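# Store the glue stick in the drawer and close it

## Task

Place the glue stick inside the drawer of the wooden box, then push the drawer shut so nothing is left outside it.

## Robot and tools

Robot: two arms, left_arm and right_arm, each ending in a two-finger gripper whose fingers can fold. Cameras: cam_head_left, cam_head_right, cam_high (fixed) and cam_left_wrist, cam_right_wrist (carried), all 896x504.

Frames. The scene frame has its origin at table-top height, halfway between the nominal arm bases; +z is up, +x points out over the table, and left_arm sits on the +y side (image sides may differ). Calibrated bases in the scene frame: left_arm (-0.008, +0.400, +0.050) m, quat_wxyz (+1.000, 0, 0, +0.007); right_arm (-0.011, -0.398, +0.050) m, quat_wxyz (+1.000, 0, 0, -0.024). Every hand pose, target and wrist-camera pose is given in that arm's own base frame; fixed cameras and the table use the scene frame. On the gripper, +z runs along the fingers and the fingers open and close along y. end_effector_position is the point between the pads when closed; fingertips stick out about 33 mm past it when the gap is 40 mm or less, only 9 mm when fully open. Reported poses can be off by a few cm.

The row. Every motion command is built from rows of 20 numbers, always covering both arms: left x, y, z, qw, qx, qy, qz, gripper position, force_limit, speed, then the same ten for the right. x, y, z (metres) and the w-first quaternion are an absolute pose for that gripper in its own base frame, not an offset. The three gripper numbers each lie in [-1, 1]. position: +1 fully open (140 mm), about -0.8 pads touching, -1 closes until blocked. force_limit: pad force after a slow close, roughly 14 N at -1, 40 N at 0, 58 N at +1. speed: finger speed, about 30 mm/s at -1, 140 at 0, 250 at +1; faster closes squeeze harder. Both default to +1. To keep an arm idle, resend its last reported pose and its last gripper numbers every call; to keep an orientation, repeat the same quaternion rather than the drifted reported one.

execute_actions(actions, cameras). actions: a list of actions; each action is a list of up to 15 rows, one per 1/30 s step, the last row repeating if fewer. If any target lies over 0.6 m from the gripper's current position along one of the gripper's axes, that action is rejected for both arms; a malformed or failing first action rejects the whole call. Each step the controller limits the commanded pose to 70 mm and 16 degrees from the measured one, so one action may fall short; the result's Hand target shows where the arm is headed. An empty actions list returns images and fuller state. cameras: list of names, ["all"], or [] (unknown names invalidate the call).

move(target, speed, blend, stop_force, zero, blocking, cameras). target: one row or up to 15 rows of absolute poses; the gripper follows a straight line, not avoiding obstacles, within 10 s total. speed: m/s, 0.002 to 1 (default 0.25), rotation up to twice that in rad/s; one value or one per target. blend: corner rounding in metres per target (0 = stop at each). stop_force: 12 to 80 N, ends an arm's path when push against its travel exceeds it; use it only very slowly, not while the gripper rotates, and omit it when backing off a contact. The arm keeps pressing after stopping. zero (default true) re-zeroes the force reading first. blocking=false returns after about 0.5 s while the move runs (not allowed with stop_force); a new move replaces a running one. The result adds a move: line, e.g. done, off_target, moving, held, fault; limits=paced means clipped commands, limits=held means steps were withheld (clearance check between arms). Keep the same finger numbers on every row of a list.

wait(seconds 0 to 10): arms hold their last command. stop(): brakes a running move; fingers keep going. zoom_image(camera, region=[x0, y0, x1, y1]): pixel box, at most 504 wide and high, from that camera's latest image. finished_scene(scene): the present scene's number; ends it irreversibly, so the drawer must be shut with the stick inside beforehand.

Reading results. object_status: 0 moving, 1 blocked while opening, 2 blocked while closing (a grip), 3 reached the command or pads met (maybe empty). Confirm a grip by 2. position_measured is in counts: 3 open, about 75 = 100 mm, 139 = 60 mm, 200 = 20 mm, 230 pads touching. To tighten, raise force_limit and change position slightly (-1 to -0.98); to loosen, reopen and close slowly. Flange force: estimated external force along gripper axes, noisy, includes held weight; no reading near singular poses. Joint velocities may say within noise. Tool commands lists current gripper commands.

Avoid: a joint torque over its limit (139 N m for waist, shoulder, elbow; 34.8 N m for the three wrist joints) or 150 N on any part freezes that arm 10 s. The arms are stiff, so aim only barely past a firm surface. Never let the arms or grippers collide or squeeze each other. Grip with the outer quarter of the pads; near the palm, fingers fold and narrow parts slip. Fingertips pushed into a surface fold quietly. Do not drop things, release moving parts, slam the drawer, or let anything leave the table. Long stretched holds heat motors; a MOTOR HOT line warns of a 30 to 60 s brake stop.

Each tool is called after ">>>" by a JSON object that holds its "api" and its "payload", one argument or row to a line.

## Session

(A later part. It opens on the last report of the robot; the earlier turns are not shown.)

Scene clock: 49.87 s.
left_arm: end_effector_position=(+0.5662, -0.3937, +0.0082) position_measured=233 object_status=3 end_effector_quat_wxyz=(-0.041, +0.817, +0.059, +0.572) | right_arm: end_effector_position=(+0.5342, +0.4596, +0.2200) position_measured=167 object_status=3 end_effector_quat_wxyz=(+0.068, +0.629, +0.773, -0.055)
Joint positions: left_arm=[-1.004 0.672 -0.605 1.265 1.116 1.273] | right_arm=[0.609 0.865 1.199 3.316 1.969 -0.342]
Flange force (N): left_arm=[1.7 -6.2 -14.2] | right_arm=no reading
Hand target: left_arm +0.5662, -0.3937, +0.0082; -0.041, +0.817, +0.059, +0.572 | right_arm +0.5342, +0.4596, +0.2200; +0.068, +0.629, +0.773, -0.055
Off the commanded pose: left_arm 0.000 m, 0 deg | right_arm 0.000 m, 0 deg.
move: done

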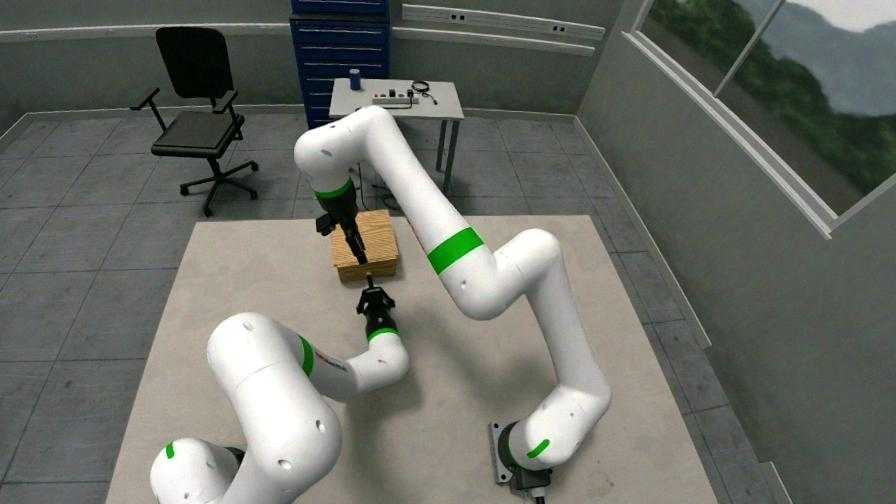

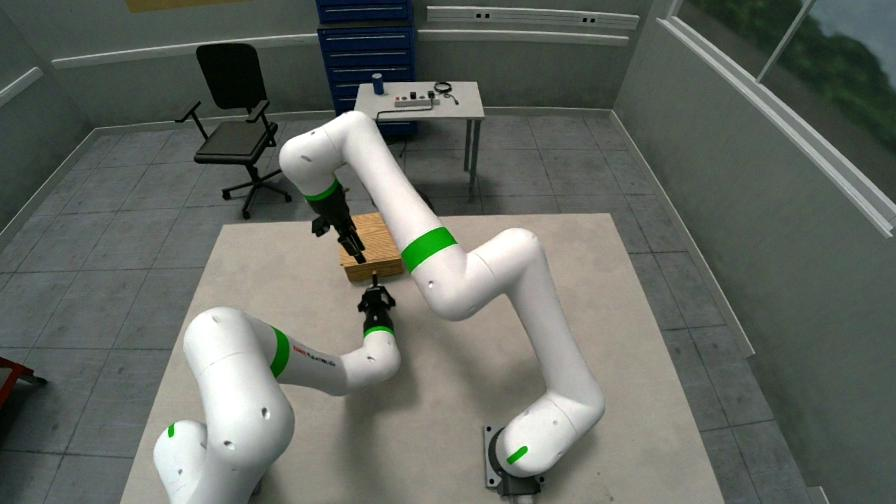

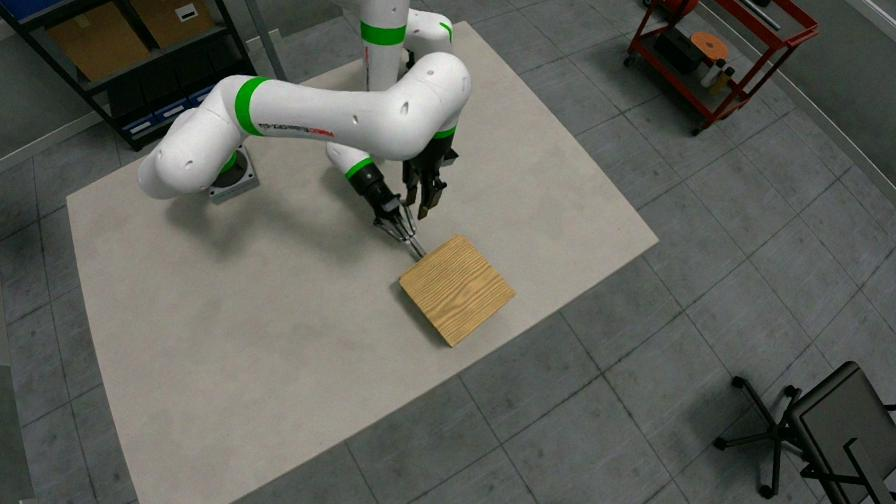

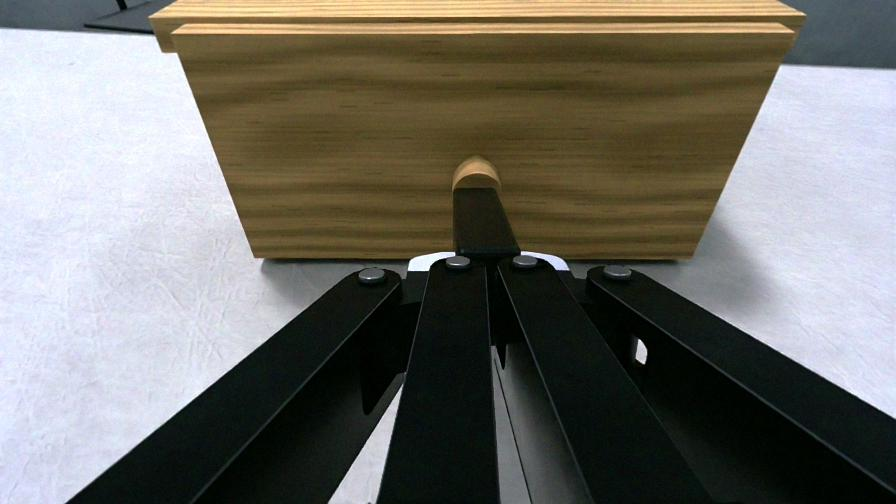

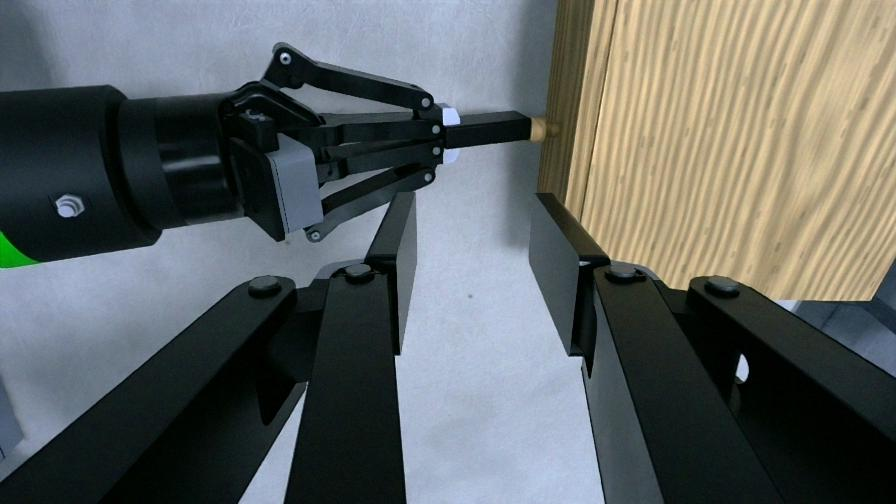

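>>> {"api": "move", "payload": {
  "target": [0.5068,-0.4023,0.0182,-0.0410,0.8171,0.0586,0.5721,-1,-1,0,0.5342,0.4596,0.22,0.0676,0.6286,0.7728,-0.0550,-0.3,-0.5,-0.6],
  "speed": 0.15,
  "cameras": ["all"]
}}

>>> {"api": "zoom_image", "payload": {
  "camera": "cam_head_left",
  "region": [310, 200, 430, 300]
}}

>>> {"api": "zoom_image", "payload": {
  "camera": "cam_left_wrist",
  "region": [150, 0, 650, 220]
}}

>>> {"api": "zoom_image", "payload": {
  "camera": "cam_right_wrist",
  "region": [480, 0, 780, 260]
}}

Scene clock: 50.93 s.
left_arm: end_effector_position=(+0.5068, -0.4023, +0.0182) position_measured=233 object_status=3 end_effector_quat_wxyz=(-0.041, +0.817, +0.059, +0.572) | right_arm: end_effector_position=(+0.5342, +0.4596, +0.2200) position_measured=167 object_status=3 end_effector_quat_wxyz=(+0.068, +0.629, +0.773, -0.055)
Joint positions: left_arm=[-1.156 0.625 -0.665 1.41 1.161 1.275] | right_arm=[0.609 0.865 1.199 3.316 1.969 -0.342]
Flange force (N): left_arm=[3.9 -5.3 -2.4] | right_arm=no reading
Hand target: left_arm +0.5068, -0.4023, +0.0182; -0.041, +0.817, +0.059, +0.572 | right_arm +0.5342, +0.4596, +0.2200; +0.068, +0.629, +0.773, -0.055
Off the commanded pose: left_arm 0.000 m, 0 deg | right_arm 0.000 m, 0 deg.
move: done

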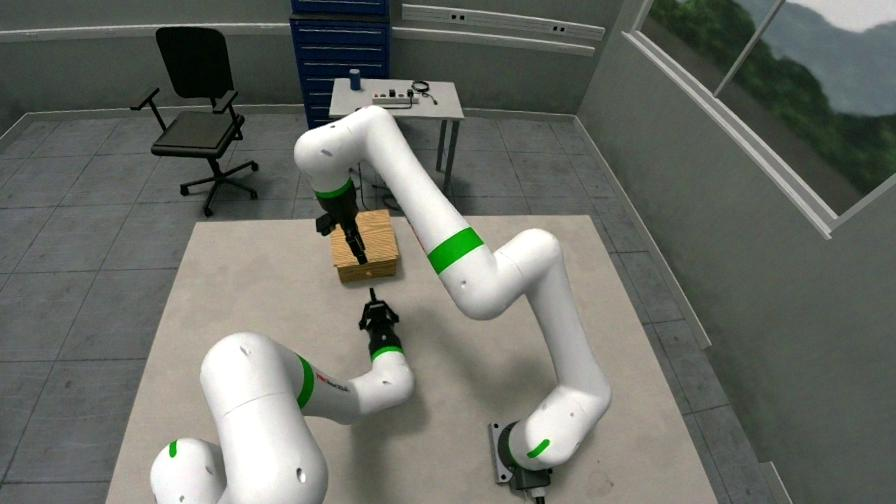

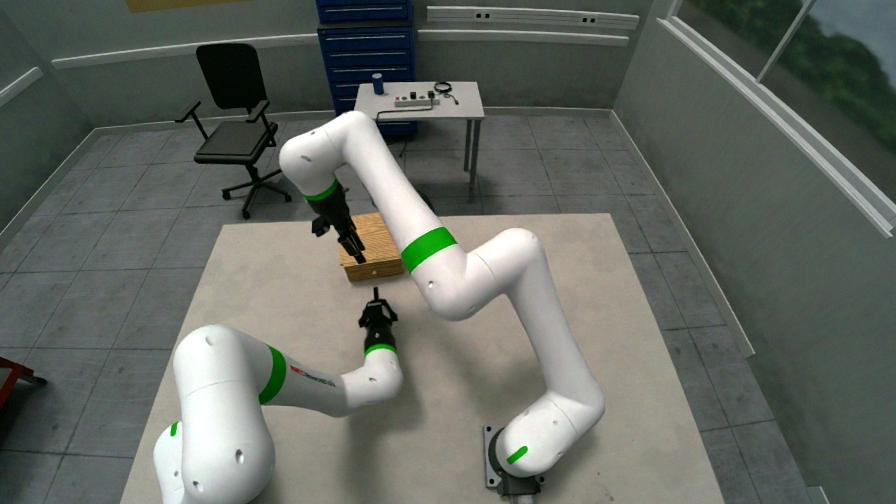

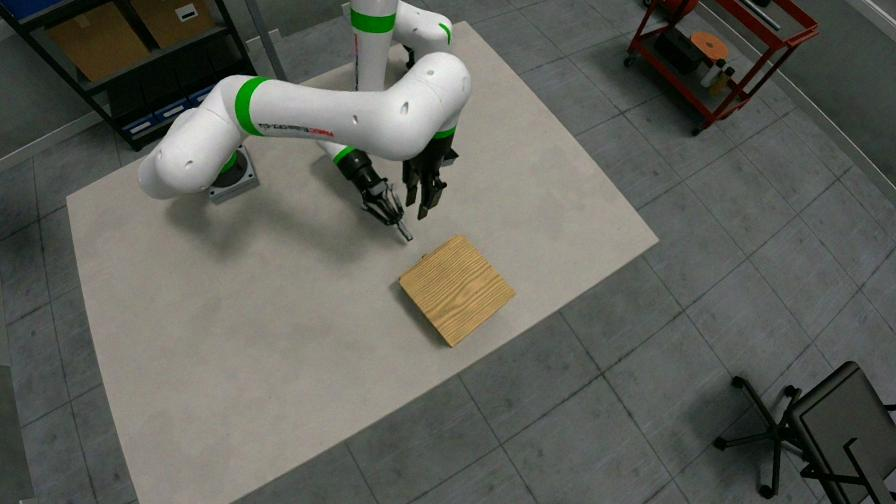

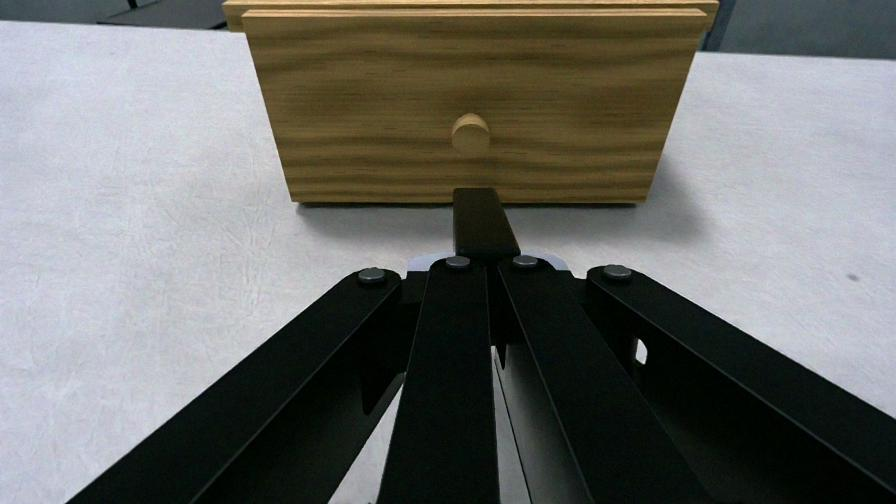

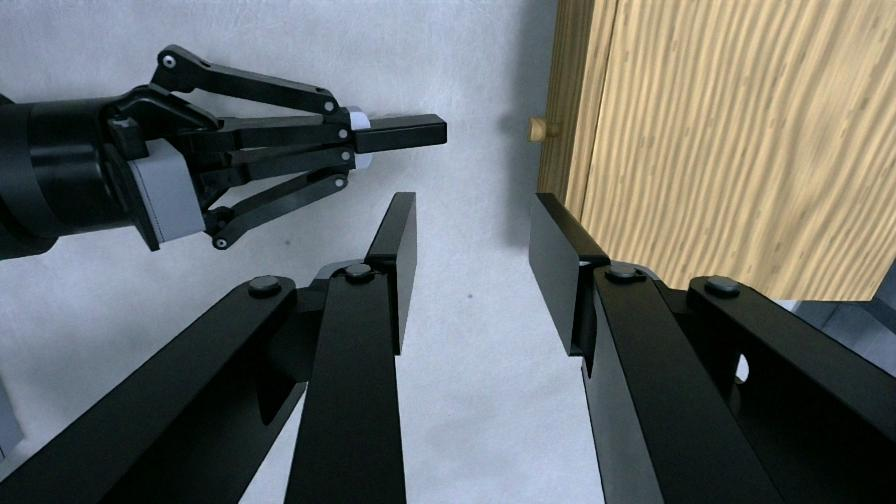

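Scaled by 4.200 from the camera's 896x504 image, which has a finer 1280x720 frame.

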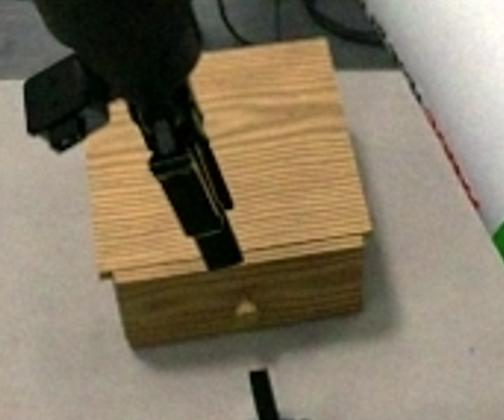

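Scaled by 1.008 from the camera's 896x504 image, which has a finer 1280x720 frame.

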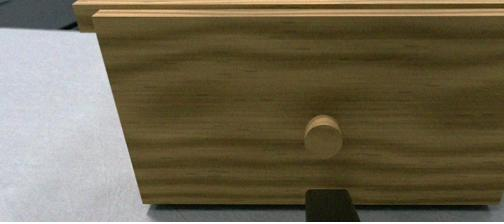

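Scaled by 1.680 from the camera's 896x504 image, which has a finer 1280x720 frame.

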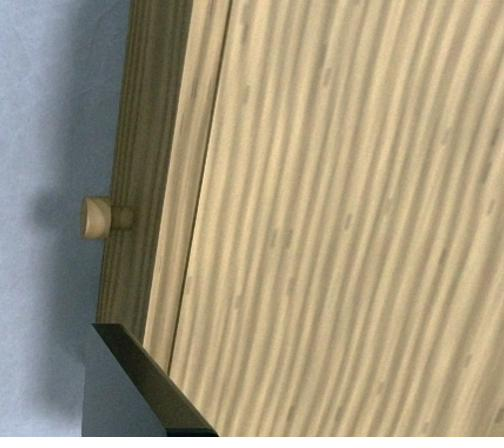

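>>> {"api": "finished_scene", "payload": {
  "scene": 1
}}

The scene is finished: the task was done.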